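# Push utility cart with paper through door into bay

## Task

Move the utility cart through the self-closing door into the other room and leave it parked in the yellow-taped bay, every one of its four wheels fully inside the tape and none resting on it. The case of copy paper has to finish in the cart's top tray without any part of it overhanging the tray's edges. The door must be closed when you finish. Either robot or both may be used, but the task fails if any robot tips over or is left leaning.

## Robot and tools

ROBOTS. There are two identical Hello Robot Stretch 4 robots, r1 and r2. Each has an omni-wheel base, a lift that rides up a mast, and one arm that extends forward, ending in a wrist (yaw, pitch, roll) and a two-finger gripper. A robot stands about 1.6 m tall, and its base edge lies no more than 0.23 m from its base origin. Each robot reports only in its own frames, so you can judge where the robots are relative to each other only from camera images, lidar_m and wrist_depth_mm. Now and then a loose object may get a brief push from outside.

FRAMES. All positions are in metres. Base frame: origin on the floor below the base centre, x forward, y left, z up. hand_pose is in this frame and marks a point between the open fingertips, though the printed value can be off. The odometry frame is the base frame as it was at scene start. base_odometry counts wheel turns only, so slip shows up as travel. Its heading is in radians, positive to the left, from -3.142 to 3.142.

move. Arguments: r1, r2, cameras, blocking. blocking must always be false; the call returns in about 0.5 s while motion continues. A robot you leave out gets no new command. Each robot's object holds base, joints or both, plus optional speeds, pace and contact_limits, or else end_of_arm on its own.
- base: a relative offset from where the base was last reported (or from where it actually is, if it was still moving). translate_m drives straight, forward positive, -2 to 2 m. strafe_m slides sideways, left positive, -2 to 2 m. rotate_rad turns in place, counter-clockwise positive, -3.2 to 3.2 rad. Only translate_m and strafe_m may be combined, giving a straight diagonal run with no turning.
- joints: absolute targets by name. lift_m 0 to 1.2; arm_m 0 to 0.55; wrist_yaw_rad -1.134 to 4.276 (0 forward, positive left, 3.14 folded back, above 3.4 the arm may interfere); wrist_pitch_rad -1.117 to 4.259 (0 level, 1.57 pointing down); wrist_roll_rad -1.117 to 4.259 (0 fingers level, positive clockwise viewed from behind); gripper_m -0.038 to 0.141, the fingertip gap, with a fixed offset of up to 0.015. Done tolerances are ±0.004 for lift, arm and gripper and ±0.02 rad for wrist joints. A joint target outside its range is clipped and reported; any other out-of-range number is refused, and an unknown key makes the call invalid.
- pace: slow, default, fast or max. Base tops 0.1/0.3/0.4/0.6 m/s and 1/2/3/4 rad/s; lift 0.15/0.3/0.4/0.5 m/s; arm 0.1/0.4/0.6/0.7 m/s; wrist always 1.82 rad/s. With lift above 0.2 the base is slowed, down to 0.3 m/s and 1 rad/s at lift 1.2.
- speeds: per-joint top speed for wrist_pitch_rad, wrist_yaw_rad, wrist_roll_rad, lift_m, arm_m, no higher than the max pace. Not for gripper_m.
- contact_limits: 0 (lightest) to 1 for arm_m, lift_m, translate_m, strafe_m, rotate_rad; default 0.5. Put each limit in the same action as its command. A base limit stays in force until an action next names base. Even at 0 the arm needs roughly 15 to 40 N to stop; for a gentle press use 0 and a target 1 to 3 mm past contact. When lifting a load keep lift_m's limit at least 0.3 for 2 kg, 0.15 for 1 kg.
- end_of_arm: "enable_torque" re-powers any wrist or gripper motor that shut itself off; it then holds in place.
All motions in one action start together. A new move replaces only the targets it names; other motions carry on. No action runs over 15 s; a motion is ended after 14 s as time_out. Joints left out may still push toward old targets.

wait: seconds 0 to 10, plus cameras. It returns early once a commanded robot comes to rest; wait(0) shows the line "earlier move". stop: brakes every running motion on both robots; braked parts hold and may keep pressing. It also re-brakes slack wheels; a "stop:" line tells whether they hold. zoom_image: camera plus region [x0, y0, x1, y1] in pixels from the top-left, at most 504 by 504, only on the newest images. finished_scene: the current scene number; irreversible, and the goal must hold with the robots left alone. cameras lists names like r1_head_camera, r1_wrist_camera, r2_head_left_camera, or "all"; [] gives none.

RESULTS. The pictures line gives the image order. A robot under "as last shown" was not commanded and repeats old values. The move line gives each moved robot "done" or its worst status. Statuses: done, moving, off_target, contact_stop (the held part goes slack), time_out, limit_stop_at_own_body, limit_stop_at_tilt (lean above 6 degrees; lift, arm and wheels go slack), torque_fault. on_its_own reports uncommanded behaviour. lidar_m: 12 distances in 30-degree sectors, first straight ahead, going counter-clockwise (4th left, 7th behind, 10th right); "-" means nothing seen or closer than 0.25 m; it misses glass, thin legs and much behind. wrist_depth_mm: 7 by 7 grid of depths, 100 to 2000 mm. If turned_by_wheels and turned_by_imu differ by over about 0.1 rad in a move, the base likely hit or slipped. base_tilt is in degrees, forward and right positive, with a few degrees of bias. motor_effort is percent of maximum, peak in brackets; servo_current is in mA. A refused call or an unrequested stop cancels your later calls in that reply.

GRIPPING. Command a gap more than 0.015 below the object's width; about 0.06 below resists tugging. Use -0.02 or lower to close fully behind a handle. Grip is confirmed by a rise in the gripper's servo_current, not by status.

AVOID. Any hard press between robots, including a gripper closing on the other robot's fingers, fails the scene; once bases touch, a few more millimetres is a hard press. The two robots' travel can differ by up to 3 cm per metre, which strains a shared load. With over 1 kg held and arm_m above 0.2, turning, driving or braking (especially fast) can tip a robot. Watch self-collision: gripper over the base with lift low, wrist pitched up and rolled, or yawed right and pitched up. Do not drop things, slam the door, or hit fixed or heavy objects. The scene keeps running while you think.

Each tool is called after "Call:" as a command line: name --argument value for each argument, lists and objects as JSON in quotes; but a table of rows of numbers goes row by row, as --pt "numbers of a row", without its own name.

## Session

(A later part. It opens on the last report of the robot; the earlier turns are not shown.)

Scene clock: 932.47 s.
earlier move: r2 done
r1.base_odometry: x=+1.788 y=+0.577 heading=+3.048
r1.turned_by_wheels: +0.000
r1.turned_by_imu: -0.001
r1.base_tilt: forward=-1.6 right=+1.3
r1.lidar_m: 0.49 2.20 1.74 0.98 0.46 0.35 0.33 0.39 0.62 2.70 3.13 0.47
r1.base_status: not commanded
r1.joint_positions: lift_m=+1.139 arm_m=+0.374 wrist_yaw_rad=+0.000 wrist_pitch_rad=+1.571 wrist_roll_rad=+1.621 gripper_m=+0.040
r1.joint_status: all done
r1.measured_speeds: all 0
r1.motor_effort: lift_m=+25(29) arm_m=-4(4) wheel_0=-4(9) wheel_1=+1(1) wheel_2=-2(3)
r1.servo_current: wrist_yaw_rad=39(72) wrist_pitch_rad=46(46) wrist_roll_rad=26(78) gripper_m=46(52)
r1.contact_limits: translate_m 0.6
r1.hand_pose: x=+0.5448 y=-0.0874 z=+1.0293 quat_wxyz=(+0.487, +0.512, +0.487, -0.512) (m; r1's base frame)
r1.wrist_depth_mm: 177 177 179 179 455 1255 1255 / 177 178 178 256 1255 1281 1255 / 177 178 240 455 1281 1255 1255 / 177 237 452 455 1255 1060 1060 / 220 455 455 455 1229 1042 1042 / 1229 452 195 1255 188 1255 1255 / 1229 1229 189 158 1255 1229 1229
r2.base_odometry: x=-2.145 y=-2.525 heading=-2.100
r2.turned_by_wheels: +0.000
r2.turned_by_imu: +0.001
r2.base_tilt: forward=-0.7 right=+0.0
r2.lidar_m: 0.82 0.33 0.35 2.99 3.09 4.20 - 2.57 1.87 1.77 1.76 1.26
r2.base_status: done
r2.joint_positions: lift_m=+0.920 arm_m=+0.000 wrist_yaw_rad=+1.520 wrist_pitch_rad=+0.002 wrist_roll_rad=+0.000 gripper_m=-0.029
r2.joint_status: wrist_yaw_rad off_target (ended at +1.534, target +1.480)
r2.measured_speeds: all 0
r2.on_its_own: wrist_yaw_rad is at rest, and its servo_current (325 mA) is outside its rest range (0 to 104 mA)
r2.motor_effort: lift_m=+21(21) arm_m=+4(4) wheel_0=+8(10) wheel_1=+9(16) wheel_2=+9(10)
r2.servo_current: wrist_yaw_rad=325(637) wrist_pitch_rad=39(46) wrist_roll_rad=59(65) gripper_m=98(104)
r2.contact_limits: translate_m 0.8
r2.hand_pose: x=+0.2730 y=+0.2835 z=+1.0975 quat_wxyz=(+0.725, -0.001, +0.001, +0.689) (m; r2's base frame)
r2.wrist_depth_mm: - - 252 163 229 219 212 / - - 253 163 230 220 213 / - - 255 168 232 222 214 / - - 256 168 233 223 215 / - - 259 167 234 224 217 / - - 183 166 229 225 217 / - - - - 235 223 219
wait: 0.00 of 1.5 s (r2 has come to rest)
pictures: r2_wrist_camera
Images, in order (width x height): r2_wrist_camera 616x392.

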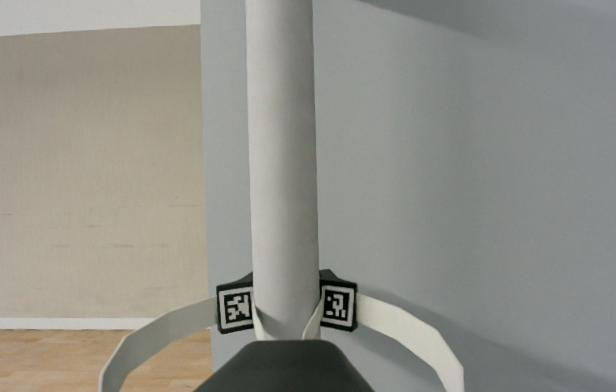

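Call:
move --r2 '{"base":{"translate_m":-0.024,"strafe_m":0.267},"joints":{"wrist_yaw_rad":1.25},"speeds":{"wrist_yaw_rad":0.12},"pace":"slow","contact_limits":{"translate_m":0.8}}' --blocking false --cameras '[]'

Call:
wait --seconds 6 --cameras '["r2_wrist_camera"]'

Scene clock: 938.27 s.
move: r2 moving
r1: as last shown
r1.turned_by_imu: +0.000
r1.lidar_m: 0.50 2.21 1.73 1.01 0.44 0.34 0.33 0.38 0.61 2.67 3.11 0.48
r1.motor_effort: lift_m=+25(25) arm_m=-4(4) wheel_0=-4(5) wheel_1=+1(1) wheel_2=-2(3)
r1.servo_current: wrist_yaw_rad=39(59) wrist_pitch_rad=39(46) wrist_roll_rad=46(78) gripper_m=39(46)
r1.contact_limits: translate_m 0.6
r1.wrist_depth_mm: 176 178 178 179 455 1281 1281 / 177 178 178 256 1255 1281 1255 / 178 178 240 455 1229 1281 1255 / 177 237 452 459 1255 1025 1060 / 220 452 455 452 1255 1025 1042 / 384 452 194 1255 187 1281 1255 / 1205 1229 188 158 1255 1281 1255
r2.base_odometry: x=-2.133 y=-2.531 heading=-2.098
r2.turned_by_wheels: +0.002
r2.turned_by_imu: +0.003
r2.base_tilt: forward=-0.7 right=+0.0
r2.lidar_m: 0.77 0.34 0.33 2.98 3.10 4.18 - 2.55 1.87 1.78 1.74 1.25
r2.base_status: translate_m moving; strafe_m moving
r2.joint_positions: lift_m=+0.920 arm_m=+0.000 wrist_yaw_rad=+1.479 wrist_pitch_rad=+0.002 wrist_roll_rad=+0.000 gripper_m=-0.029
r2.joint_status: wrist_yaw_rad moving
r2.measured_speeds: translate_m=-0.005 strafe_m=+0.053 rotate_rad=+0.000 lift_m=+0.000 arm_m=+0.000 wrist_yaw_rad=-0.097 wrist_pitch_rad=+0.000 wrist_roll_rad=+0.000
r2.motor_effort: lift_m=+21(21) arm_m=+4(4) wheel_0=+9(9) wheel_1=+13(13) wheel_2=+8(8)
r2.servo_current: wrist_yaw_rad=520(527) wrist_pitch_rad=39(39) wrist_roll_rad=46(59) gripper_m=98(104)
r2.contact_limits: translate_m 0.8
r2.hand_pose: x=+0.2843 y=+0.2792 z=+1.0975 quat_wxyz=(+0.739, -0.001, +0.001, +0.674) (m; r2's base frame)
r2.wrist_depth_mm: - - 249 233 229 219 213 / - - 251 236 229 221 214 / - - 252 176 230 223 216 / - - 254 175 233 224 216 / - - 254 173 233 224 219 / - - 179 167 231 224 218 / - - 259 - 236 223 220
pictures: none
No camera images: "cameras" was empty.

Scene clock: 941.63 s.
earlier move: r2 done
r1.base_odometry: x=+1.788 y=+0.577 heading=+3.048
r1.turned_by_wheels: +0.000
r1.turned_by_imu: +0.000
r1.base_tilt: forward=-1.6 right=+1.2
r1.lidar_m: 0.51 2.19 1.73 1.01 0.47 0.35 0.33 0.40 0.62 2.67 3.13 0.47
r1.base_status: not commanded
r1.joint_positions: lift_m=+1.139 arm_m=+0.374 wrist_yaw_rad=+0.000 wrist_pitch_rad=+1.571 wrist_roll_rad=+1.621 gripper_m=+0.040
r1.joint_status: not commanded
r1.measured_speeds: all 0
r1.motor_effort: lift_m=+25(25) arm_m=-4(4) wheel_0=-4(5) wheel_1=+1(1) wheel_2=-2(3)
r1.servo_current: wrist_yaw_rad=59(78) wrist_pitch_rad=39(52) wrist_roll_rad=33(78) gripper_m=39(52)
r1.contact_limits: translate_m 0.6
r1.hand_pose: x=+0.5448 y=-0.0874 z=+1.0293 quat_wxyz=(+0.487, +0.512, +0.487, -0.512) (m; r1's base frame)
r1.wrist_depth_mm: 177 178 178 179 455 1255 1281 / 176 178 178 257 1229 1255 1281 / 177 178 240 455 1255 1281 1255 / 177 238 449 459 1281 1042 1042 / 220 452 452 455 1281 1025 1060 / 384 455 195 1229 187 1255 1229 / 1255 1229 188 158 1229 1281 1255
r2.base_odometry: x=-1.903 y=-2.639 heading=-2.099
r2.turned_by_wheels: -0.001
r2.turned_by_imu: +0.004
r2.base_tilt: forward=-0.6 right=+0.0
r2.lidar_m: 0.59 0.37 0.43 2.73 2.82 3.79 - 2.95 2.13 2.02 1.74 1.26
r2.base_status: done
r2.joint_positions: lift_m=+0.920 arm_m=+0.000 wrist_yaw_rad=+1.248 wrist_pitch_rad=+0.002 wrist_roll_rad=+0.000 gripper_m=-0.029
r2.joint_status: all done
r2.measured_speeds: all 0
r2.motor_effort: lift_m=+21(21) arm_m=+0(5) wheel_0=-2(14) wheel_1=-1(17) wheel_2=+12(14)
r2.servo_current: wrist_yaw_rad=33(709) wrist_pitch_rad=46(46) wrist_roll_rad=59(59) gripper_m=98(104)
r2.contact_limits: translate_m 0.8
r2.hand_pose: x=+0.3454 y=+0.2457 z=+1.0975 quat_wxyz=(+0.812, +0.000, +0.001, +0.584) (m; r2's base frame)
r2.wrist_depth_mm: - - 250 161 234 228 222 / - - 252 162 236 227 222 / - - 253 165 236 229 224 / - - 254 164 237 229 224 / - - 256 166 239 232 226 / - - 185 167 180 231 227 / - - - - 240 231 229
wait: 3.37 of 6 s (r2 has come to rest)
pictures: r2_wrist_camera
Images, in order (width x height): r2_wrist_camera 616x392.

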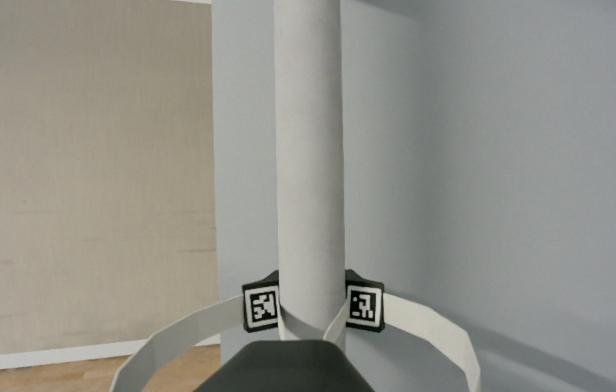

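Call:
move --r2 '{"base":{"translate_m":0.047,"strafe_m":0.263},"joints":{"wrist_yaw_rad":0.97},"speeds":{"wrist_yaw_rad":0.12},"pace":"slow","contact_limits":{"translate_m":0.8}}' --blocking false --cameras '[]'

Call:
wait --seconds 6 --cameras '[]'

Call:
move --r2 '{"base":{"translate_m":0.113,"strafe_m":0.242},"joints":{"wrist_yaw_rad":0.71},"speeds":{"wrist_yaw_rad":0.12},"pace":"slow","contact_limits":{"translate_m":0.8}}' --blocking false --cameras '[]'

Call:
wait --seconds 6 --cameras '["r2_wrist_camera","r2_head_camera"]'

Scene clock: 949.30 s.
move: r2 moving
r1: as last shown
r1.lidar_m: 0.49 2.22 1.73 0.98 0.44 0.33 0.33 0.38 0.62 2.71 3.09 0.46
r1.motor_effort: lift_m=+25(25) arm_m=-4(4) wheel_0=-4(5) wheel_1=+1(1) wheel_2=-2(2)
r1.servo_current: wrist_yaw_rad=52(78) wrist_pitch_rad=46(46) wrist_roll_rad=39(59) gripper_m=33(46)
r1.contact_limits: translate_m 0.6
r1.wrist_depth_mm: 177 178 178 179 459 1255 1255 / 177 178 178 256 1229 1281 1229 / 177 178 240 455 1255 1255 1255 / 177 238 452 452 1205 1008 1042 / 221 452 455 459 1255 1042 1025 / 382 455 195 1255 187 1255 1255 / 1229 1229 188 158 1255 1229 1255
r2.base_odometry: x=-1.892 y=-2.647 heading=-2.099
r2.turned_by_wheels: +0.000
r2.turned_by_imu: +0.001
r2.base_tilt: forward=-0.7 right=+0.0
r2.lidar_m: 0.61 0.38 0.44 2.69 2.81 3.77 - 2.96 2.13 2.04 1.75 1.27
r2.base_status: translate_m moving; strafe_m moving
r2.joint_positions: lift_m=+0.920 arm_m=+0.000 wrist_yaw_rad=+1.201 wrist_pitch_rad=+0.002 wrist_roll_rad=+0.000 gripper_m=-0.029
r2.joint_status: wrist_yaw_rad moving
r2.measured_speeds: translate_m=+0.008 strafe_m=+0.051 rotate_rad=+0.003 lift_m=+0.000 arm_m=+0.000 wrist_yaw_rad=-0.108 wrist_pitch_rad=+0.000 wrist_roll_rad=+0.000
r2.motor_effort: lift_m=+21(21) arm_m=-4(4) wheel_0=-3(6) wheel_1=+5(6) wheel_2=+0(12)
r2.servo_current: wrist_yaw_rad=85(85) wrist_pitch_rad=46(46) wrist_roll_rad=46(59) gripper_m=98(104)
r2.contact_limits: translate_m 0.8
r2.hand_pose: x=+0.3566 y=+0.2374 z=+1.0975 quat_wxyz=(+0.825, +0.000, +0.001, +0.565) (m; r2's base frame)
r2.wrist_depth_mm: - - 248 163 235 229 223 / - - 250 164 236 229 225 / - - 251 164 236 231 225 / - - 252 166 239 231 227 / - - 254 167 240 233 228 / - - 185 167 179 234 230 / - - 257 - 242 233 230
pictures: none
No camera images: "cameras" was empty.

Scene clock: 952.70 s.
earlier move: r2 done
r1.base_odometry: x=+1.788 y=+0.577 heading=+3.048
r1.turned_by_wheels: +0.000
r1.turned_by_imu: +0.000
r1.base_tilt: forward=-1.6 right=+1.3
r1.lidar_m: 0.50 2.21 1.74 0.97 0.45 0.34 0.33 0.38 0.59 2.66 3.12 0.47
r1.base_status: not commanded
r1.joint_positions: lift_m=+1.139 arm_m=+0.374 wrist_yaw_rad=+0.000 wrist_pitch_rad=+1.571 wrist_roll_rad=+1.621 gripper_m=+0.040
r1.joint_status: not commanded
r1.measured_speeds: all 0
r1.motor_effort: lift_m=+25(25) arm_m=-4(4) wheel_0=-4(5) wheel_1=+1(1) wheel_2=-2(3)
r1.servo_current: wrist_yaw_rad=59(78) wrist_pitch_rad=39(46) wrist_roll_rad=52(65) gripper_m=33(52)
r1.contact_limits: translate_m 0.6
r1.hand_pose: x=+0.5448 y=-0.0874 z=+1.0293 quat_wxyz=(+0.487, +0.512, +0.487, -0.512) (m; r1's base frame)
r1.wrist_depth_mm: 177 178 179 179 455 1281 1255 / 177 178 178 256 1229 1229 1255 / 177 178 241 455 1255 1229 1281 / 177 239 452 455 1255 1025 1042 / 219 452 452 455 1229 1060 1060 / 384 455 194 1255 187 1255 1255 / 1229 1229 188 158 1229 1255 1255
r2.base_odometry: x=-1.699 y=-2.812 heading=-2.100
r2.turned_by_wheels: -0.001
r2.turned_by_imu: +0.000
r2.base_tilt: forward=-0.6 right=+0.0
r2.lidar_m: 0.52 0.36 1.61 2.45 2.56 3.41 - 3.30 2.39 2.28 1.69 1.07
r2.base_status: done
r2.joint_positions: lift_m=+0.920 arm_m=+0.000 wrist_yaw_rad=+0.960 wrist_pitch_rad=+0.002 wrist_roll_rad=+0.000 gripper_m=-0.029
r2.joint_status: all done
r2.measured_speeds: all 0
r2.motor_effort: lift_m=+21(21) arm_m=-4(4) wheel_0=-12(13) wheel_1=-3(7) wheel_2=+0(12)
r2.servo_current: wrist_yaw_rad=78(137) wrist_pitch_rad=46(46) wrist_roll_rad=52(59) gripper_m=98(104)
r2.contact_limits: translate_m 0.8
r2.hand_pose: x=+0.4080 y=+0.1861 z=+1.0975 quat_wxyz=(+0.887, +0.000, +0.001, +0.462) (m; r2's base frame)
r2.wrist_depth_mm: - - 244 162 236 233 229 / - - 245 166 237 233 230 / - - 246 163 238 236 232 / - - 249 164 239 236 233 / - - 250 165 241 237 234 / - - 250 167 177 238 236 / - - 251 - 243 238 237
wait: 3.40 of 6 s (r2 has come to rest)
pictures: none
No camera images: "cameras" was empty.

Scene clock: 953.20 s.
move: r2 moving
r1: as last shown
r1.lidar_m: 0.50 2.19 1.73 0.96 0.45 0.36 0.33 0.38 0.59 2.67 3.10 0.48
r1.motor_effort: lift_m=+25(25) arm_m=-4(4) wheel_0=-4(5) wheel_1=+1(1) wheel_2=-2(2)
r1.servo_current: wrist_yaw_rad=59(59) wrist_pitch_rad=46(46) wrist_roll_rad=52(59) gripper_m=46(46)
r1.contact_limits: translate_m 0.6
r1.wrist_depth_mm: 177 177 178 179 459 1255 1229 / 177 178 178 256 1281 1229 1255 / 177 177 241 455 1255 1255 1255 / 177 237 452 455 1255 1060 1042 / 220 455 455 455 1229 1042 1042 / 382 452 194 1255 187 1229 1255 / 1255 1229 188 157 1281 1255 1255
r2.base_odometry: x=-1.692 y=-2.822 heading=-2.101
r2.turned_by_wheels: +0.000
r2.turned_by_imu: +0.000
r2.base_tilt: forward=-0.6 right=+0.0
r2.lidar_m: 0.52 0.36 1.62 2.44 2.55 3.46 - 3.34 2.40 2.30 1.67 1.03
r2.base_status: translate_m moving; strafe_m moving
r2.joint_positions: lift_m=+0.920 arm_m=+0.000 wrist_yaw_rad=+0.914 wrist_pitch_rad=+0.002 wrist_roll_rad=+0.000 gripper_m=-0.029
r2.joint_status: wrist_yaw_rad moving
r2.measured_speeds: translate_m=+0.021 strafe_m=+0.043 rotate_rad=+0.003 lift_m=+0.000 arm_m=+0.000 wrist_yaw_rad=-0.107 wrist_pitch_rad=+0.000 wrist_roll_rad=+0.000
r2.motor_effort: lift_m=+20(21) arm_m=-4(4) wheel_0=-8(13) wheel_1=+0(3) wheel_2=+0(2)
r2.servo_current: wrist_yaw_rad=46(130) wrist_pitch_rad=46(46) wrist_roll_rad=46(52) gripper_m=91(98)
r2.contact_limits: translate_m 0.8
r2.hand_pose: x=+0.4162 y=+0.1750 z=+1.0975 quat_wxyz=(+0.897, +0.000, +0.001, +0.441) (m; r2's base frame)
r2.wrist_depth_mm: - - 244 162 237 235 233 / - - 245 163 239 236 235 / - - 246 164 240 237 235 / - - 248 165 241 238 236 / - - 250 166 244 241 239 / - - 250 166 179 243 239 / - - 251 - 246 242 241
pictures: none
No camera images: "cameras" was empty.

Scene clock: 956.77 s.
earlier move: r2 done
r1.base_odometry: x=+1.788 y=+0.577 heading=+3.048
r1.turned_by_wheels: +0.000
r1.turned_by_imu: +0.000
r1.base_tilt: forward=-1.6 right=+1.2
r1.lidar_m: 0.50 2.18 1.75 0.98 0.45 0.34 0.34 0.40 0.61 2.71 3.12 0.47
r1.base_status: not commanded
r1.joint_positions: lift_m=+1.139 arm_m=+0.374 wrist_yaw_rad=+0.000 wrist_pitch_rad=+1.571 wrist_roll_rad=+1.621 gripper_m=+0.040
r1.joint_status: not commanded
r1.measured_speeds: all 0
r1.motor_effort: lift_m=+25(25) arm_m=-4(4) wheel_0=-4(5) wheel_1=+1(1) wheel_2=-2(3)
r1.servo_current: wrist_yaw_rad=26(72) wrist_pitch_rad=39(52) wrist_roll_rad=39(72) gripper_m=46(46)
r1.contact_limits: translate_m 0.6
r1.hand_pose: x=+0.5448 y=-0.0874 z=+1.0293 quat_wxyz=(+0.487, +0.512, +0.487, -0.512) (m; r1's base frame)
r1.wrist_depth_mm: 177 178 179 179 462 1281 1229 / 177 178 178 255 1255 1255 1281 / 178 178 240 455 1255 1255 1255 / 177 237 455 455 1281 1042 1060 / 219 452 452 452 1255 1042 1042 / 382 455 195 1205 187 1229 1255 / 1229 1205 188 158 1255 1255 1281
r2.base_odometry: x=-1.548 y=-3.032 heading=-2.101
r2.turned_by_wheels: -0.001
r2.turned_by_imu: -0.056
r2.base_tilt: forward=-0.6 right=+0.1
r2.lidar_m: 0.40 0.43 1.37 2.20 2.25 2.94 - 3.93 2.70 2.54 1.58 0.75
r2.base_status: done
r2.joint_positions: lift_m=+0.920 arm_m=+0.000 wrist_yaw_rad=+0.696 wrist_pitch_rad=+0.002 wrist_roll_rad=+0.000 gripper_m=-0.029
r2.joint_status: all done
r2.measured_speeds: all 0
r2.motor_effort: lift_m=+21(21) arm_m=-4(4) wheel_0=-9(20) wheel_1=-8(8) wheel_2=+5(5)
r2.servo_current: wrist_yaw_rad=85(130) wrist_pitch_rad=46(46) wrist_roll_rad=46(59) gripper_m=91(104)
r2.contact_limits: translate_m 0.8
r2.hand_pose: x=+0.4483 y=+0.1178 z=+1.0975 quat_wxyz=(+0.940, +0.000, +0.001, +0.341) (m; r2's base frame)
r2.wrist_depth_mm: - - 239 163 239 240 240 / 1863 - 240 165 241 240 241 / 1983 - 242 164 242 242 242 / 1863 - 245 165 244 244 243 / 1921 - 245 166 245 246 245 / 1983 - 181 165 179 246 246 / - 116 148 - 248 248 247
wait: 3.57 of 6 s (r2 has come to rest)
pictures: r2_head_camera, r2_wrist_camera
Images, in order (width x height): r2_head_camera 420x560, r2_wrist_camera 616x392.

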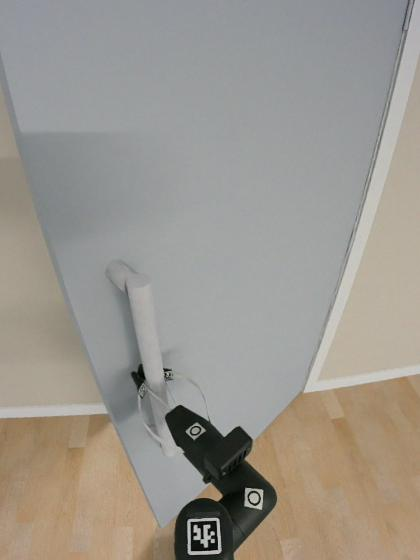

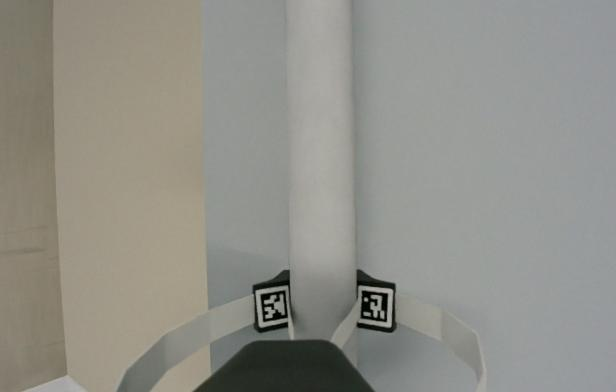

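Call:
move --r2 '{"base":{"translate_m":0.16,"strafe_m":0.215},"joints":{"wrist_yaw_rad":0.48},"speeds":{"wrist_yaw_rad":0.12},"pace":"slow","contact_limits":{"translate_m":0.8}}' --blocking false --cameras '[]'

Call:
wait --seconds 6 --cameras '["r2_wrist_camera","r2_head_camera"]'

Scene clock: 968.47 s.
move: r2 moving
r1: as last shown
r1.turned_by_imu: -0.001
r1.base_tilt: forward=-1.6 right=+1.3
r1.lidar_m: 0.49 2.21 1.74 0.96 0.45 0.34 0.33 0.39 0.60 2.68 3.08 0.46
r1.motor_effort: lift_m=+25(25) arm_m=-4(4) wheel_0=-4(5) wheel_1=+1(1) wheel_2=-2(2)
r1.servo_current: wrist_yaw_rad=33(59) wrist_pitch_rad=39(46) wrist_roll_rad=52(65) gripper_m=39(46)
r1.contact_limits: translate_m 0.6
r1.wrist_depth_mm: 177 178 178 179 455 1255 1229 / 176 178 178 256 1255 1255 1205 / 177 177 239 455 1255 1281 1255 / 177 238 455 459 1229 1060 1042 / 219 455 452 455 1255 1025 1060 / 382 452 195 1229 187 1229 1255 / 1229 1229 188 158 1229 1255 1229
r2.base_odometry: x=-1.543 y=-3.044 heading=-2.102
r2.turned_by_wheels: -0.001
r2.turned_by_imu: +0.001
r2.base_tilt: forward=-0.6 right=+0.1
r2.lidar_m: 0.41 0.46 1.33 2.18 2.26 2.93 - 3.97 2.74 2.55 1.56 0.78
r2.base_status: translate_m moving; strafe_m moving
r2.joint_positions: lift_m=+0.920 arm_m=+0.000 wrist_yaw_rad=+0.657 wrist_pitch_rad=+0.002 wrist_roll_rad=+0.000 gripper_m=-0.029
r2.joint_status: wrist_yaw_rad moving
r2.measured_speeds: translate_m=+0.029 strafe_m=+0.040 rotate_rad=+0.002 lift_m=+0.000 arm_m=+0.000 wrist_yaw_rad=-0.105 wrist_pitch_rad=+0.000 wrist_roll_rad=+0.000
r2.motor_effort: lift_m=+21(21) arm_m=-4(4) wheel_0=-9(13) wheel_1=+4(6) wheel_2=-1(5)
r2.servo_current: wrist_yaw_rad=46(85) wrist_pitch_rad=33(52) wrist_roll_rad=46(65) gripper_m=98(104)
r2.contact_limits: translate_m 0.8
r2.hand_pose: x=+0.4527 y=+0.1068 z=+1.0975 quat_wxyz=(+0.947, +0.000, +0.001, +0.322) (m; r2's base frame)
r2.wrist_depth_mm: - - 238 162 241 242 - / 1863 - 241 163 243 245 246 / 1863 - 243 164 244 245 246 / 1863 - 243 165 247 247 248 / 1808 - 246 167 248 247 249 / 1863 - 182 166 179 250 251 / - - 248 - 249 251 252
pictures: none
No camera images: "cameras" was empty.

Scene clock: 972.00 s.
earlier move: r2 done
r1.base_odometry: x=+1.788 y=+0.577 heading=+3.048
r1.turned_by_wheels: +0.000
r1.turned_by_imu: +0.000
r1.base_tilt: forward=-1.6 right=+1.3
r1.lidar_m: 0.50 2.20 1.76 0.95 0.45 0.34 0.34 0.38 0.60 2.67 3.11 0.46
r1.base_status: not commanded
r1.joint_positions: lift_m=+1.139 arm_m=+0.374 wrist_yaw_rad=+0.000 wrist_pitch_rad=+1.571 wrist_roll_rad=+1.621 gripper_m=+0.040
r1.joint_status: not commanded
r1.measured_speeds: all 0
r1.motor_effort: lift_m=+25(25) arm_m=-4(4) wheel_0=-5(5) wheel_1=+1(1) wheel_2=-2(3)
r1.servo_current: wrist_yaw_rad=59(65) wrist_pitch_rad=39(52) wrist_roll_rad=46(72) gripper_m=46(52)
r1.contact_limits: translate_m 0.6
r1.hand_pose: x=+0.5448 y=-0.0874 z=+1.0293 quat_wxyz=(+0.487, +0.512, +0.487, -0.512) (m; r1's base frame)
r1.wrist_depth_mm: 177 177 179 179 459 1205 1255 / 177 177 178 256 1229 1255 1255 / 177 177 240 452 1255 1281 1255 / 177 237 455 455 1255 1025 1025 / 220 452 455 459 1229 1042 1025 / 384 452 195 1255 187 1255 1255 / 1229 1255 189 158 1281 1229 1255
r2.base_odometry: x=-1.444 y=-3.279 heading=-2.102
r2.turned_by_wheels: +0.000
r2.turned_by_imu: -0.102
r2.base_tilt: forward=-0.6 right=+0.1
r2.lidar_m: 0.40 0.47 1.00 1.99 2.00 2.40 - 4.92 3.10 2.76 1.46 0.65
r2.base_status: done
r2.joint_positions: lift_m=+0.920 arm_m=+0.000 wrist_yaw_rad=+0.467 wrist_pitch_rad=+0.002 wrist_roll_rad=+0.000 gripper_m=-0.029
r2.joint_status: all done
r2.measured_speeds: all 0
r2.motor_effort: lift_m=+21(21) arm_m=-3(4) wheel_0=-8(25) wheel_1=-8(8) wheel_2=+4(5)
r2.servo_current: wrist_yaw_rad=85(91) wrist_pitch_rad=39(52) wrist_roll_rad=46(65) gripper_m=98(104)
r2.contact_limits: translate_m 0.8
r2.hand_pose: x=+0.4677 y=+0.0519 z=+1.0975 quat_wxyz=(+0.973, +0.000, +0.001, +0.232) (m; r2's base frame)
r2.wrist_depth_mm: - - 236 163 245 250 253 / - - 237 164 246 250 253 / - - 239 165 248 251 256 / - - 240 166 250 253 256 / - - 241 167 251 255 259 / - - 181 168 180 255 259 / - - 244 - 253 255 263
wait: 3.53 of 6 s (r2 has come to rest)
pictures: r2_head_camera, r2_wrist_camera
Images, in order (width x height): r2_head_camera 420x560, r2_wrist_camera 616x392.

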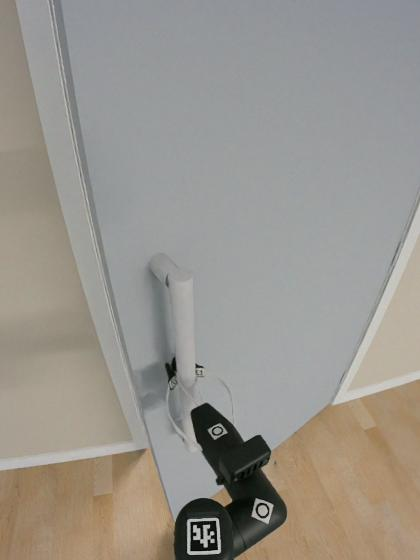

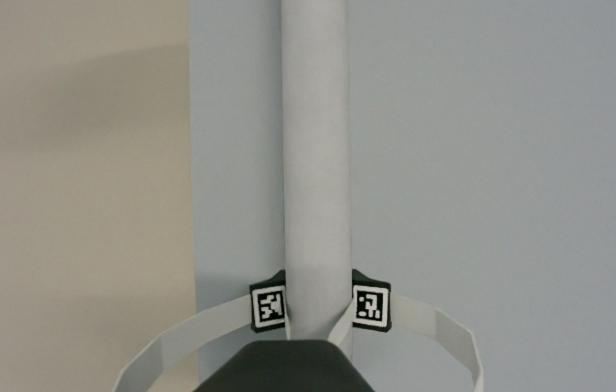

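Call:
move --r2 '{"base":{"translate_m":0.13,"strafe_m":0.095},"joints":{"wrist_yaw_rad":0.31},"speeds":{"wrist_yaw_rad":0.12},"pace":"slow","contact_limits":{"translate_m":0.8}}' --blocking false --cameras '[]'

Call:
wait --seconds 6 --cameras '["r2_wrist_camera","r2_head_camera"]'

Scene clock: 986.57 s.
move: r2 moving
r1: as last shown
r1.turned_by_imu: -0.001
r1.lidar_m: 0.50 2.20 1.73 0.98 0.44 0.32 0.35 0.37 0.62 2.67 3.11 0.47
r1.motor_effort: lift_m=+25(25) arm_m=-4(4) wheel_0=-4(5) wheel_1=+1(1) wheel_2=-2(3)
r1.servo_current: wrist_yaw_rad=52(65) wrist_pitch_rad=46(52) wrist_roll_rad=33(59) gripper_m=39(46)
r1.contact_limits: translate_m 0.6
r1.wrist_depth_mm: 177 178 179 179 455 1281 1281 / 176 178 178 257 1255 1255 1229 / 177 178 239 452 1255 1255 1281 / 177 237 455 455 1255 1042 1060 / 220 452 455 455 1229 1025 1042 / 382 455 195 1229 187 1255 1255 / 1255 1229 189 158 1255 1229 1281
r2.base_odometry: x=-1.442 y=-3.293 heading=-2.102
r2.turned_by_wheels: +0.000
r2.turned_by_imu: +0.002
r2.base_tilt: forward=-0.7 right=+0.1
r2.lidar_m: 0.41 0.46 1.04 1.96 1.99 2.44 - 4.92 3.08 2.77 1.46 0.66
r2.base_status: translate_m moving; strafe_m moving
r2.joint_positions: lift_m=+0.920 arm_m=+0.000 wrist_yaw_rad=+0.431 wrist_pitch_rad=+0.002 wrist_roll_rad=+0.000 gripper_m=-0.029
r2.joint_status: wrist_yaw_rad moving
r2.measured_speeds: translate_m=+0.042 strafe_m=+0.032 rotate_rad=-0.002 lift_m=+0.000 arm_m=+0.000 wrist_yaw_rad=-0.116 wrist_pitch_rad=+0.000 wrist_roll_rad=+0.000
r2.motor_effort: lift_m=+21(21) arm_m=-4(4) wheel_0=-7(12) wheel_1=+4(7) wheel_2=+0(5)
r2.servo_current: wrist_yaw_rad=33(65) wrist_pitch_rad=39(39) wrist_roll_rad=46(52) gripper_m=91(98)
r2.contact_limits: translate_m 0.8
r2.hand_pose: x=+0.4694 y=+0.0411 z=+1.0975 quat_wxyz=(+0.977, +0.000, +0.001, +0.214) (m; r2's base frame)
r2.wrist_depth_mm: - - 237 162 246 251 255 / - - 238 163 247 252 256 / - - 239 166 250 253 257 / - - 241 165 249 254 259 / - - 242 167 251 256 260 / - - 183 167 180 258 263 / - 122 244 - 255 257 264
pictures: none
No camera images: "cameras" was empty.

Scene clock: 988.87 s.
earlier move: r2 off_target
r1.base_odometry: x=+1.788 y=+0.577 heading=+3.048
r1.turned_by_wheels: +0.000
r1.turned_by_imu: +0.000
r1.base_tilt: forward=-1.6 right=+1.3
r1.lidar_m: 0.50 2.24 1.74 0.99 0.44 0.35 0.35 0.37 0.61 2.68 3.14 0.47
r1.base_status: not commanded
r1.joint_positions: lift_m=+1.139 arm_m=+0.374 wrist_yaw_rad=+0.000 wrist_pitch_rad=+1.571 wrist_roll_rad=+1.621 gripper_m=+0.040
r1.joint_status: not commanded
r1.measured_speeds: all 0
r1.motor_effort: lift_m=+25(25) arm_m=-4(4) wheel_0=-4(5) wheel_1=+1(1) wheel_2=-2(3)
r1.servo_current: wrist_yaw_rad=39(78) wrist_pitch_rad=33(52) wrist_roll_rad=65(65) gripper_m=39(46)
r1.contact_limits: translate_m 0.6
r1.hand_pose: x=+0.5448 y=-0.0874 z=+1.0293 quat_wxyz=(+0.487, +0.512, +0.487, -0.512) (m; r1's base frame)
r1.wrist_depth_mm: 177 178 178 179 459 1255 1255 / 177 178 178 256 1255 1229 1229 / 178 178 240 455 1255 1229 1255 / 177 238 452 459 1229 1042 1042 / 220 452 455 455 1255 1025 1060 / 382 452 195 1255 187 1229 1308 / 1229 1205 188 158 1229 1255 1255
r2.base_odometry: x=-1.428 y=-3.440 heading=-2.102
r2.turned_by_wheels: +0.001
r2.turned_by_imu: +0.002
r2.base_tilt: forward=-0.6 right=+0.1
r2.lidar_m: 0.40 0.68 0.83 1.62 1.94 2.33 - 5.02 3.18 2.83 1.19 0.59
r2.base_status: done
r2.joint_positions: lift_m=+0.920 arm_m=+0.000 wrist_yaw_rad=+0.331 wrist_pitch_rad=+0.002 wrist_roll_rad=+0.000 gripper_m=-0.029
r2.joint_status: wrist_yaw_rad off_target (ended at +0.336, target +0.310)
r2.measured_speeds: all 0
r2.on_its_own: wrist_yaw_rad is at rest, and its servo_current (124 mA) is outside its rest range (0 to 104 mA)
r2.motor_effort: lift_m=+21(21) arm_m=-3(4) wheel_0=-2(12) wheel_1=+2(7) wheel_2=+4(6)
r2.servo_current: wrist_yaw_rad=124(215) wrist_pitch_rad=46(46) wrist_roll_rad=59(59) gripper_m=91(98)
r2.contact_limits: translate_m 0.8
r2.hand_pose: x=+0.4720 y=+0.0111 z=+1.0975 quat_wxyz=(+0.986, +0.000, +0.001, +0.165) (m; r2's base frame)
r2.wrist_depth_mm: - - 241 163 242 244 245 / - - 242 163 244 246 247 / - - 244 164 246 247 247 / - - 245 167 247 248 249 / - - 246 167 248 249 251 / - - 185 167 179 251 252 / - - 248 - 251 252 253
wait: 2.30 of 6 s (r2 has come to rest)
pictures: r2_head_camera, r2_wrist_camera
Images, in order (width x height): r2_head_camera 420x560, r2_wrist_camera 616x392.

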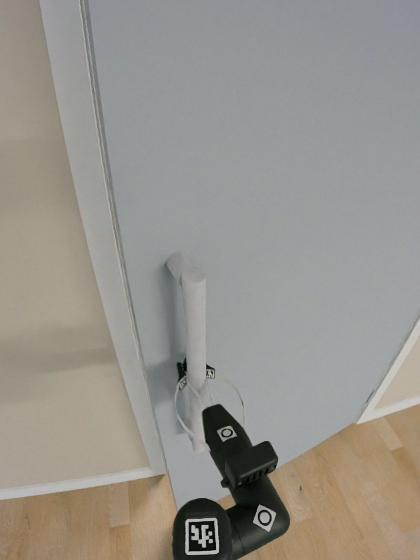

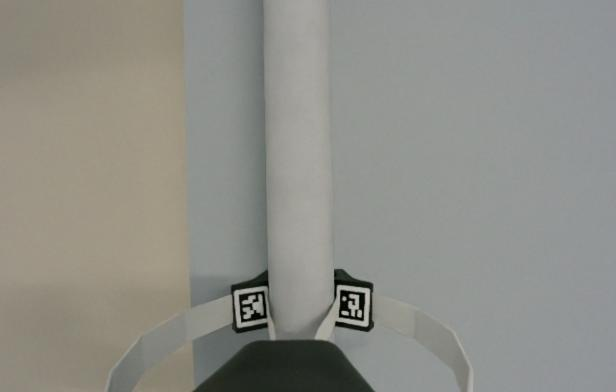

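Call:
move --r2 '{"base":{"translate_m":0.125,"strafe_m":0.075},"joints":{"wrist_yaw_rad":0.16},"speeds":{"wrist_yaw_rad":0.12},"pace":"slow","contact_limits":{"translate_m":0.5}}' --blocking false --cameras '[]'

Call:
wait --seconds 6 --cameras '["r2_wrist_camera","r2_head_camera"]'

Scene clock: 994.03 s.
move: r2 moving
r1: as last shown
r1.lidar_m: 0.51 2.20 1.74 1.00 0.44 0.34 0.33 0.38 0.61 2.66 3.09 0.48
r1.motor_effort: lift_m=+25(25) arm_m=-4(4) wheel_0=-4(5) wheel_1=+1(1) wheel_2=-2(2)
r1.servo_current: wrist_yaw_rad=46(65) wrist_pitch_rad=52(52) wrist_roll_rad=46(65) gripper_m=39(46)
r1.contact_limits: translate_m 0.6
r1.wrist_depth_mm: 177 178 178 178 459 1255 1281 / 177 177 178 255 1255 1229 1229 / 177 178 239 455 1229 1229 1255 / 177 238 459 455 1255 1042 1042 / 219 449 455 455 1255 1042 1060 / 384 449 195 1229 187 1255 1229 / 1229 1255 187 158 1255 1255 1255
r2.base_odometry: x=-1.428 y=-3.454 heading=-2.101
r2.turned_by_wheels: +0.001
r2.turned_by_imu: +0.002
r2.base_tilt: forward=-0.7 right=+0.0
r2.lidar_m: 0.43 0.67 0.84 1.63 1.91 2.36 - 5.01 3.17 2.83 1.17 0.60
r2.base_status: translate_m moving; strafe_m moving
r2.joint_positions: lift_m=+0.920 arm_m=+0.000 wrist_yaw_rad=+0.292 wrist_pitch_rad=+0.002 wrist_roll_rad=+0.000 gripper_m=-0.029
r2.joint_status: wrist_yaw_rad moving
r2.measured_speeds: translate_m=+0.047 strafe_m=+0.028 rotate_rad=+0.001 lift_m=+0.000 arm_m=+0.000 wrist_yaw_rad=-0.093 wrist_pitch_rad=+0.000 wrist_roll_rad=+0.000
r2.motor_effort: lift_m=+21(21) arm_m=-4(4) wheel_0=+3(4) wheel_1=+6(7) wheel_2=+2(5)
r2.servo_current: wrist_yaw_rad=293(293) wrist_pitch_rad=46(46) wrist_roll_rad=46(52) gripper_m=91(98)
r2.contact_limits: translate_m 0.5
r2.hand_pose: x=+0.4722 y=-0.0006 z=+1.0975 quat_wxyz=(+0.989, +0.000, +0.001, +0.146) (m; r2's base frame)
r2.wrist_depth_mm: - 473 240 163 245 247 248 / - 477 241 164 245 247 249 / - 477 241 165 245 249 251 / - 484 242 166 248 250 252 / - - 245 166 249 252 254 / - - 186 167 179 253 254 / - - 247 - 252 254 256
pictures: none
No camera images: "cameras" was empty.

Scene clock: 996.17 s.
earlier move: r2 off_target
r1.base_odometry: x=+1.788 y=+0.577 heading=+3.048
r1.turned_by_wheels: +0.000
r1.turned_by_imu: +0.000
r1.base_tilt: forward=-1.6 right=+1.3
r1.lidar_m: 0.50 2.19 1.74 0.98 0.45 0.35 0.32 0.38 0.61 2.70 3.11 0.46
r1.base_status: not commanded
r1.joint_positions: lift_m=+1.139 arm_m=+0.374 wrist_yaw_rad=+0.000 wrist_pitch_rad=+1.571 wrist_roll_rad=+1.621 gripper_m=+0.040
r1.joint_status: not commanded
r1.measured_speeds: all 0
r1.motor_effort: lift_m=+25(25) arm_m=-4(4) wheel_0=-4(5) wheel_1=+1(1) wheel_2=-2(3)
r1.servo_current: wrist_yaw_rad=39(72) wrist_pitch_rad=39(52) wrist_roll_rad=52(65) gripper_m=39(52)
r1.contact_limits: translate_m 0.6
r1.hand_pose: x=+0.5448 y=-0.0874 z=+1.0293 quat_wxyz=(+0.487, +0.512, +0.487, -0.512) (m; r1's base frame)
r1.wrist_depth_mm: 177 178 179 179 455 1255 1255 / 177 178 178 256 1255 1255 1255 / 177 177 239 459 1229 1229 1255 / 177 238 452 452 1229 1025 1042 / 220 449 455 452 1281 1025 1042 / 382 455 194 1281 187 1229 1255 / 1229 1229 189 158 1255 1255 1229
r2.base_odometry: x=-1.426 y=-3.586 heading=-2.101
r2.turned_by_wheels: +0.000
r2.turned_by_imu: +0.002
r2.base_tilt: forward=-0.6 right=+0.1
r2.lidar_m: 0.40 0.54 0.69 1.35 1.88 2.27 - 5.06 3.21 2.89 0.95 0.56
r2.base_status: done
r2.joint_positions: lift_m=+0.920 arm_m=+0.000 wrist_yaw_rad=+0.188 wrist_pitch_rad=+0.002 wrist_roll_rad=+0.000 gripper_m=-0.029
r2.joint_status: wrist_yaw_rad off_target (ended at +0.188, target +0.160)
r2.measured_speeds: all 0
r2.on_its_own: wrist_yaw_rad is at rest, and its servo_current (195 mA) is outside its rest range (0 to 104 mA)
r2.motor_effort: lift_m=+21(21) arm_m=-3(4) wheel_0=+4(12) wheel_1=+2(11) wheel_2=+8(9)
r2.servo_current: wrist_yaw_rad=195(325) wrist_pitch_rad=46(46) wrist_roll_rad=46(65) gripper_m=78(98)
r2.contact_limits: translate_m 0.5
r2.hand_pose: x=+0.4706 y=-0.0319 z=+1.0975 quat_wxyz=(+0.996, +0.000, +0.001, +0.094) (m; r2's base frame)
r2.wrist_depth_mm: 336 330 241 165 241 241 242 / 338 334 242 165 243 243 243 / 340 336 243 166 244 245 245 / 347 338 244 167 245 246 247 / 345 340 247 167 246 246 247 / 349 342 183 167 180 249 249 / 351 345 248 - 250 250 250
wait: 2.13 of 6 s (r2 has come to rest)
pictures: r2_head_camera, r2_wrist_camera
Images, in order (width x height): r2_head_camera 420x560, r2_wrist_camera 616x392.

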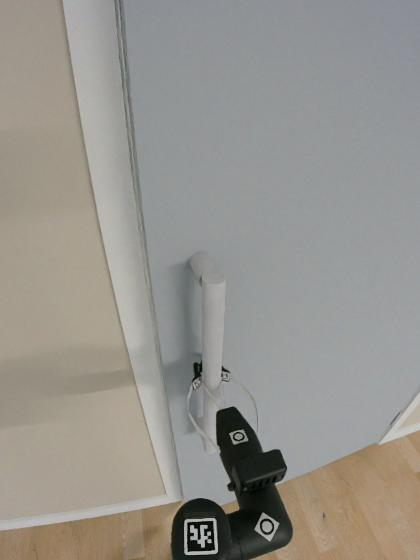

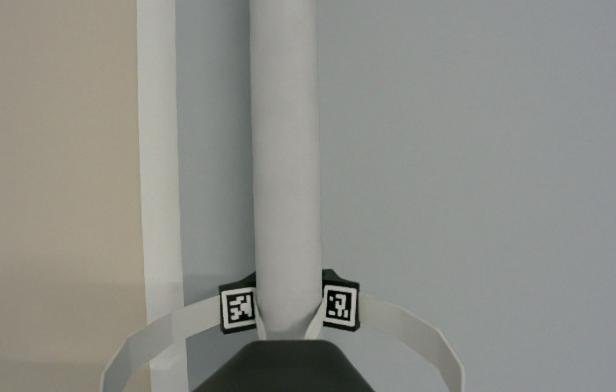

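Call:
move --r2 '{"base":{"translate_m":0.06,"strafe_m":0.02},"joints":{"wrist_yaw_rad":0.16},"speeds":{"wrist_yaw_rad":0.12},"pace":"slow","contact_limits":{"translate_m":0.3}}' --blocking false --cameras '[]'

Call:
wait --seconds 4 --cameras '["r2_wrist_camera","r2_head_camera"]'

Scene clock: 1027.17 s.
move: r2 moving
r1: as last shown
r1.turned_by_imu: -0.002
r1.lidar_m: 0.51 2.22 1.73 1.00 0.45 0.36 0.33 0.37 0.60 2.66 3.11 0.46
r1.motor_effort: lift_m=+25(25) arm_m=-4(4) wheel_0=-4(5) wheel_1=+1(1) wheel_2=-2(2)
r1.servo_current: wrist_yaw_rad=39(65) wrist_pitch_rad=46(46) wrist_roll_rad=46(72) gripper_m=39(52)
r1.contact_limits: translate_m 0.6
r1.wrist_depth_mm: 177 178 178 178 455 1255 1229 / 177 178 179 256 1229 1255 1205 / 176 178 239 459 1255 1255 1255 / 177 238 452 455 1255 1042 1042 / 220 452 455 455 1229 1025 1025 / 387 452 195 1229 187 1255 1255 / 1255 1229 188 158 1229 1229 1255
r2.base_odometry: x=-1.429 y=-3.598 heading=-2.100
r2.turned_by_wheels: +0.001
r2.turned_by_imu: +0.006
r2.base_tilt: forward=-0.6 right=+0.0
r2.lidar_m: 0.41 0.54 0.67 1.32 1.87 2.30 - 5.10 3.21 2.89 0.93 0.53
r2.base_status: translate_m moving; strafe_m moving
r2.joint_positions: lift_m=+0.920 arm_m=+0.000 wrist_yaw_rad=+0.188 wrist_pitch_rad=+0.002 wrist_roll_rad=+0.000 gripper_m=-0.029
r2.joint_status: wrist_yaw_rad off_target (ended at +0.188, target +0.160)
r2.measured_speeds: translate_m=+0.049 strafe_m=+0.017 rotate_rad=-0.002 lift_m=+0.000 arm_m=+0.000 wrist_yaw_rad=+0.000 wrist_pitch_rad=+0.000 wrist_roll_rad=+0.000
r2.motor_effort: lift_m=+21(21) arm_m=-4(4) wheel_0=+10(15) wheel_1=+7(8) wheel_2=-2(8)
r2.servo_current: wrist_yaw_rad=182(189) wrist_pitch_rad=39(39) wrist_roll_rad=52(52) gripper_m=85(91)
r2.contact_limits: translate_m 0.3
r2.hand_pose: x=+0.4706 y=-0.0319 z=+1.0975 quat_wxyz=(+0.996, +0.000, +0.001, +0.094) (m; r2's base frame)
r2.wrist_depth_mm: 325 309 239 167 240 240 240 / 329 309 241 166 241 242 241 / 334 324 243 167 243 244 243 / 332 327 243 167 244 246 246 / 336 329 246 167 247 246 246 / 340 330 183 166 247 247 249 / 340 332 247 - 249 249 250
pictures: none
No camera images: "cameras" was empty.

Scene clock: 1028.50 s.
earlier move: r2 done
r1.base_odometry: x=+1.788 y=+0.577 heading=+3.048
r1.turned_by_wheels: +0.000
r1.turned_by_imu: +0.000
r1.base_tilt: forward=-1.6 right=+1.3
r1.lidar_m: 0.50 2.20 1.75 1.00 0.46 0.35 0.34 0.39 0.60 2.67 3.11 0.47
r1.base_status: not commanded
r1.joint_positions: lift_m=+1.139 arm_m=+0.374 wrist_yaw_rad=+0.000 wrist_pitch_rad=+1.571 wrist_roll_rad=+1.621 gripper_m=+0.040
r1.joint_status: not commanded
r1.measured_speeds: all 0
r1.motor_effort: lift_m=+25(25) arm_m=-4(4) wheel_0=-4(5) wheel_1=+1(1) wheel_2=-2(2)
r1.servo_current: wrist_yaw_rad=46(65) wrist_pitch_rad=46(46) wrist_roll_rad=52(72) gripper_m=46(52)
r1.contact_limits: translate_m 0.6
r1.hand_pose: x=+0.5448 y=-0.0874 z=+1.0293 quat_wxyz=(+0.487, +0.512, +0.487, -0.512) (m; r1's base frame)
r1.wrist_depth_mm: 177 178 178 179 459 1229 1229 / 177 177 178 255 1281 1229 1255 / 177 177 240 455 1255 1229 1229 / 177 238 455 455 1255 1025 1042 / 220 452 455 455 1255 1042 1042 / 384 452 195 1205 187 1229 1229 / 1229 1229 188 158 1255 1281 1229
r2.base_odometry: x=-1.439 y=-3.648 heading=-2.099
r2.turned_by_wheels: +0.000
r2.turned_by_imu: +0.001
r2.base_tilt: forward=-0.6 right=+0.1
r2.lidar_m: 0.40 0.48 0.60 1.17 1.87 2.29 - 5.09 3.18 2.90 0.83 0.49
r2.base_status: done
r2.joint_positions: lift_m=+0.920 arm_m=+0.000 wrist_yaw_rad=+0.182 wrist_pitch_rad=+0.002 wrist_roll_rad=+0.000 gripper_m=-0.029
r2.joint_status: wrist_yaw_rad off_target (ended at +0.188, target +0.160)
r2.measured_speeds: all 0
r2.on_its_own: wrist_yaw_rad is at rest, and its servo_current (124 mA) is outside its rest range (0 to 104 mA)
r2.motor_effort: lift_m=+21(21) arm_m=-3(4) wheel_0=+11(15) wheel_1=+3(10) wheel_2=+6(8)
r2.servo_current: wrist_yaw_rad=124(189) wrist_pitch_rad=46(46) wrist_roll_rad=46(59) gripper_m=85(91)
r2.contact_limits: translate_m 0.3
r2.hand_pose: x=+0.4704 y=-0.0338 z=+1.0975 quat_wxyz=(+0.996, +0.000, +0.001, +0.091) (m; r2's base frame)
r2.wrist_depth_mm: 272 255 242 164 237 235 232 / 273 255 245 165 238 236 233 / 274 258 246 166 240 236 236 / 278 258 247 166 243 239 236 / 279 260 249 167 243 241 238 / 281 262 186 167 180 242 238 / 281 262 251 - 246 241 240
wait: 1.33 of 4 s (r2 has come to rest)
pictures: r2_head_camera, r2_wrist_camera
Images, in order (width x height): r2_head_camera 420x560, r2_wrist_camera 616x392.

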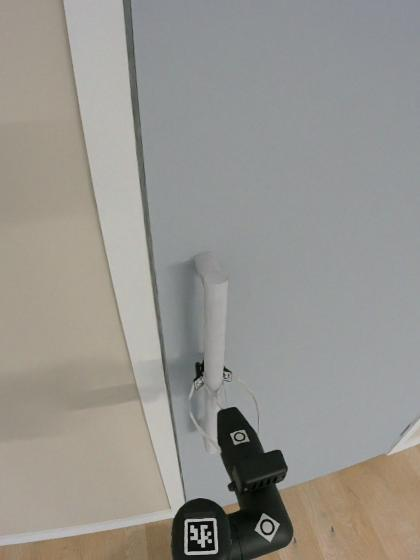

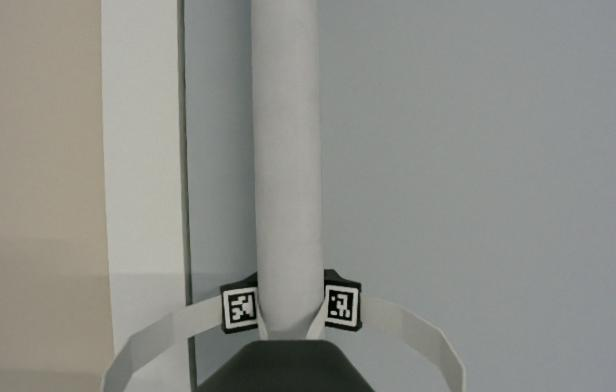

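Call:
move --r2 '{"base":{"translate_m":0.04},"pace":"slow","contact_limits":{"translate_m":0.3}}' --blocking false --cameras '[]'

Call:
wait --seconds 1.5 --cameras '["r2_head_camera","r2_wrist_camera","r1_head_camera","r1_wrist_camera","r1_head_left_camera","r1_head_right_camera"]'

Scene clock: 1044.10 s.
move: r2 moving
r1: as last shown
r1.turned_by_imu: -0.001
r1.lidar_m: 0.51 2.21 1.71 0.99 0.44 0.35 0.34 0.36 0.61 2.67 3.13 0.48
r1.servo_current: wrist_yaw_rad=65(65) wrist_pitch_rad=33(39) wrist_roll_rad=52(59) gripper_m=39(46)
r1.contact_limits: translate_m 0.6
r1.wrist_depth_mm: 177 178 178 179 455 1255 1255 / 177 178 178 256 1229 1255 1255 / 177 177 239 455 1255 1255 1255 / 177 238 455 452 1229 1042 1060 / 220 455 455 455 1255 1025 1060 / 382 452 195 1255 187 1255 1281 / 1255 1205 188 157 1229 1281 1255
r2.base_odometry: x=-1.445 y=-3.658 heading=-2.098
r2.turned_by_wheels: +0.001
r2.turned_by_imu: +0.004
r2.base_tilt: forward=-0.6 right=+0.0
r2.lidar_m: 0.40 0.48 0.58 1.17 1.86 2.27 - 5.07 3.20 2.89 0.85 0.52
r2.base_status: translate_m moving
r2.joint_positions: lift_m=+0.920 arm_m=+0.000 wrist_yaw_rad=+0.182 wrist_pitch_rad=+0.002 wrist_roll_rad=+0.000 gripper_m=-0.029
r2.joint_status: not commanded
r2.measured_speeds: translate_m=+0.048 strafe_m=+0.000 rotate_rad=-0.002 lift_m=+0.000 arm_m=+0.000 wrist_yaw_rad=+0.000 wrist_pitch_rad=+0.000 wrist_roll_rad=+0.000
r2.motor_effort: lift_m=+21(21) arm_m=-4(4) wheel_0=+15(16) wheel_1=+5(6) wheel_2=-2(6)
r2.servo_current: wrist_yaw_rad=130(143) wrist_pitch_rad=39(46) wrist_roll_rad=52(59) gripper_m=78(91)
r2.contact_limits: translate_m 0.3
r2.hand_pose: x=+0.4704 y=-0.0338 z=+1.0975 quat_wxyz=(+0.996, +0.000, +0.001, +0.091) (m; r2's base frame)
r2.wrist_depth_mm: 262 245 243 167 236 233 229 / 263 245 244 167 238 234 231 / 266 247 246 163 237 235 232 / 267 248 247 167 240 236 235 / 268 250 249 168 242 238 236 / 271 251 185 166 242 239 236 / 272 253 252 - - 239 238
pictures: none
No camera images: "cameras" was empty.

Scene clock: 1045.13 s.
earlier move: r2 done
r1.base_odometry: x=+1.788 y=+0.577 heading=+3.048
r1.turned_by_wheels: +0.000
r1.turned_by_imu: +0.000
r1.base_tilt: forward=-1.6 right=+1.3
r1.lidar_m: 0.50 2.20 1.73 0.97 0.44 0.36 0.33 0.37 0.61 2.69 3.09 0.47
r1.base_status: not commanded
r1.joint_positions: lift_m=+1.139 arm_m=+0.374 wrist_yaw_rad=+0.000 wrist_pitch_rad=+1.571 wrist_roll_rad=+1.621 gripper_m=+0.040
r1.joint_status: not commanded
r1.measured_speeds: all 0
r1.motor_effort: lift_m=+25(25) arm_m=-4(4) wheel_0=-4(5) wheel_1=+1(1) wheel_2=-2(3)
r1.servo_current: wrist_yaw_rad=33(65) wrist_pitch_rad=39(46) wrist_roll_rad=52(65) gripper_m=46(52)
r1.contact_limits: translate_m 0.6
r1.hand_pose: x=+0.5448 y=-0.0874 z=+1.0293 quat_wxyz=(+0.487, +0.512, +0.487, -0.512) (m; r1's base frame)
r1.wrist_depth_mm: 177 177 178 179 455 1281 1255 / 177 178 178 256 1229 1281 1255 / 177 177 239 455 1229 1255 1255 / 177 238 455 455 1255 1042 1042 / 220 449 452 455 1255 1042 1042 / 384 455 194 1255 187 1281 1229 / 1229 1229 188 157 1229 1255 1229
r2.base_odometry: x=-1.459 y=-3.682 heading=-2.098
r2.turned_by_wheels: +0.000
r2.turned_by_imu: +0.000
r2.base_tilt: forward=-0.7 right=+0.1
r2.lidar_m: 0.39 0.43 0.56 1.13 1.86 2.28 - 5.07 3.22 2.90 0.82 0.50
r2.base_status: done
r2.joint_positions: lift_m=+0.920 arm_m=+0.000 wrist_yaw_rad=+0.182 wrist_pitch_rad=+0.002 wrist_roll_rad=+0.000 gripper_m=-0.029
r2.joint_status: not commanded
r2.measured_speeds: all 0
r2.on_its_own: wrist_yaw_rad is at rest, and its servo_current (130 mA) is outside its rest range (0 to 104 mA)
r2.motor_effort: lift_m=+21(21) arm_m=+4(4) wheel_0=+15(17) wheel_1=+8(9) wheel_2=-9(9)
r2.servo_current: wrist_yaw_rad=130(143) wrist_pitch_rad=39(46) wrist_roll_rad=46(59) gripper_m=78(91)
r2.contact_limits: translate_m 0.3
r2.hand_pose: x=+0.4703 y=-0.0338 z=+1.0975 quat_wxyz=(+0.996, +0.000, +0.001, +0.091) (m; r2's base frame)
r2.wrist_depth_mm: 220 219 227 154 220 216 212 / 235 220 228 223 220 217 213 / 236 220 229 154 221 218 216 / 238 221 230 224 224 219 217 / 239 224 232 154 224 222 219 / 241 224 177 154 224 222 220 / 243 158 237 - 227 223 221
wait: 1.03 of 1.5 s (r2 has come to rest)
pictures: r1_head_camera, r1_head_left_camera, r1_head_right_camera, r1_wrist_camera, r2_head_camera, r2_wrist_camera
Images, in order (width x height): r1_head_camera 420x560, r1_head_left_camera 420x672, r1_head_right_camera 420x672, r1_wrist_camera 616x392, r2_head_camera 420x560, r2_wrist_camera 616x392.

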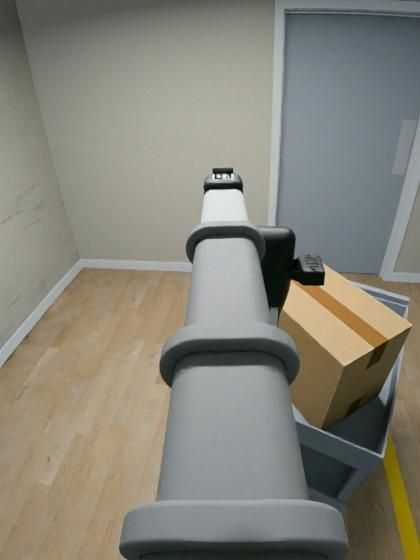

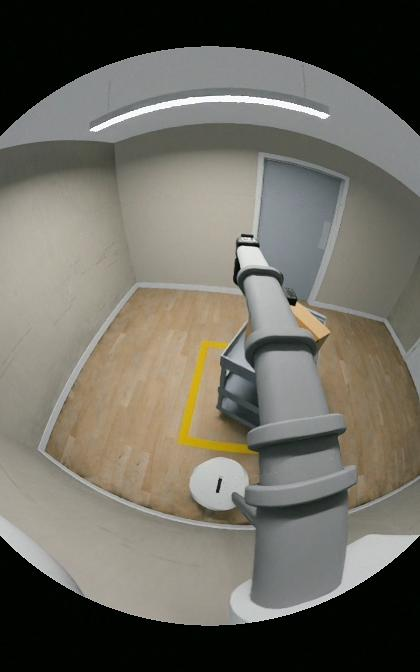

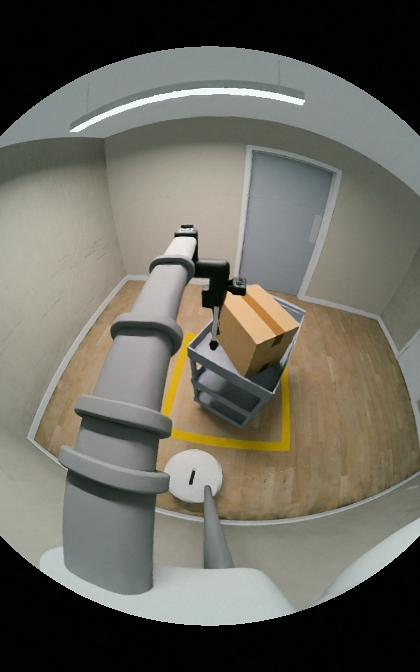

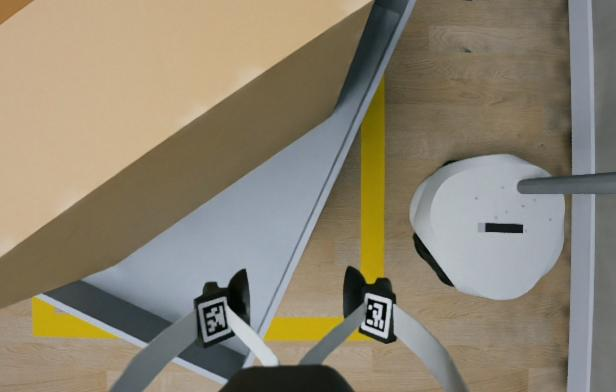

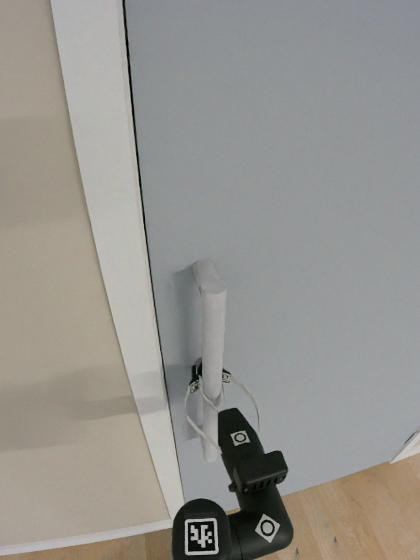

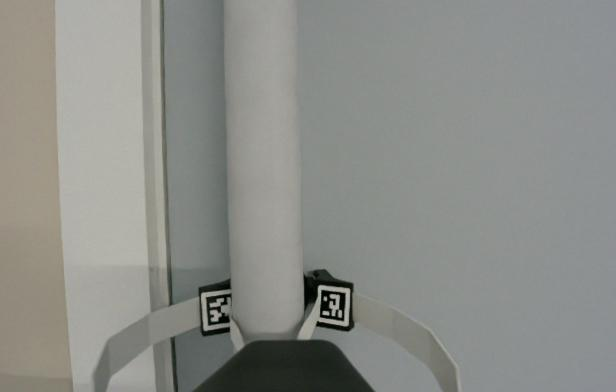

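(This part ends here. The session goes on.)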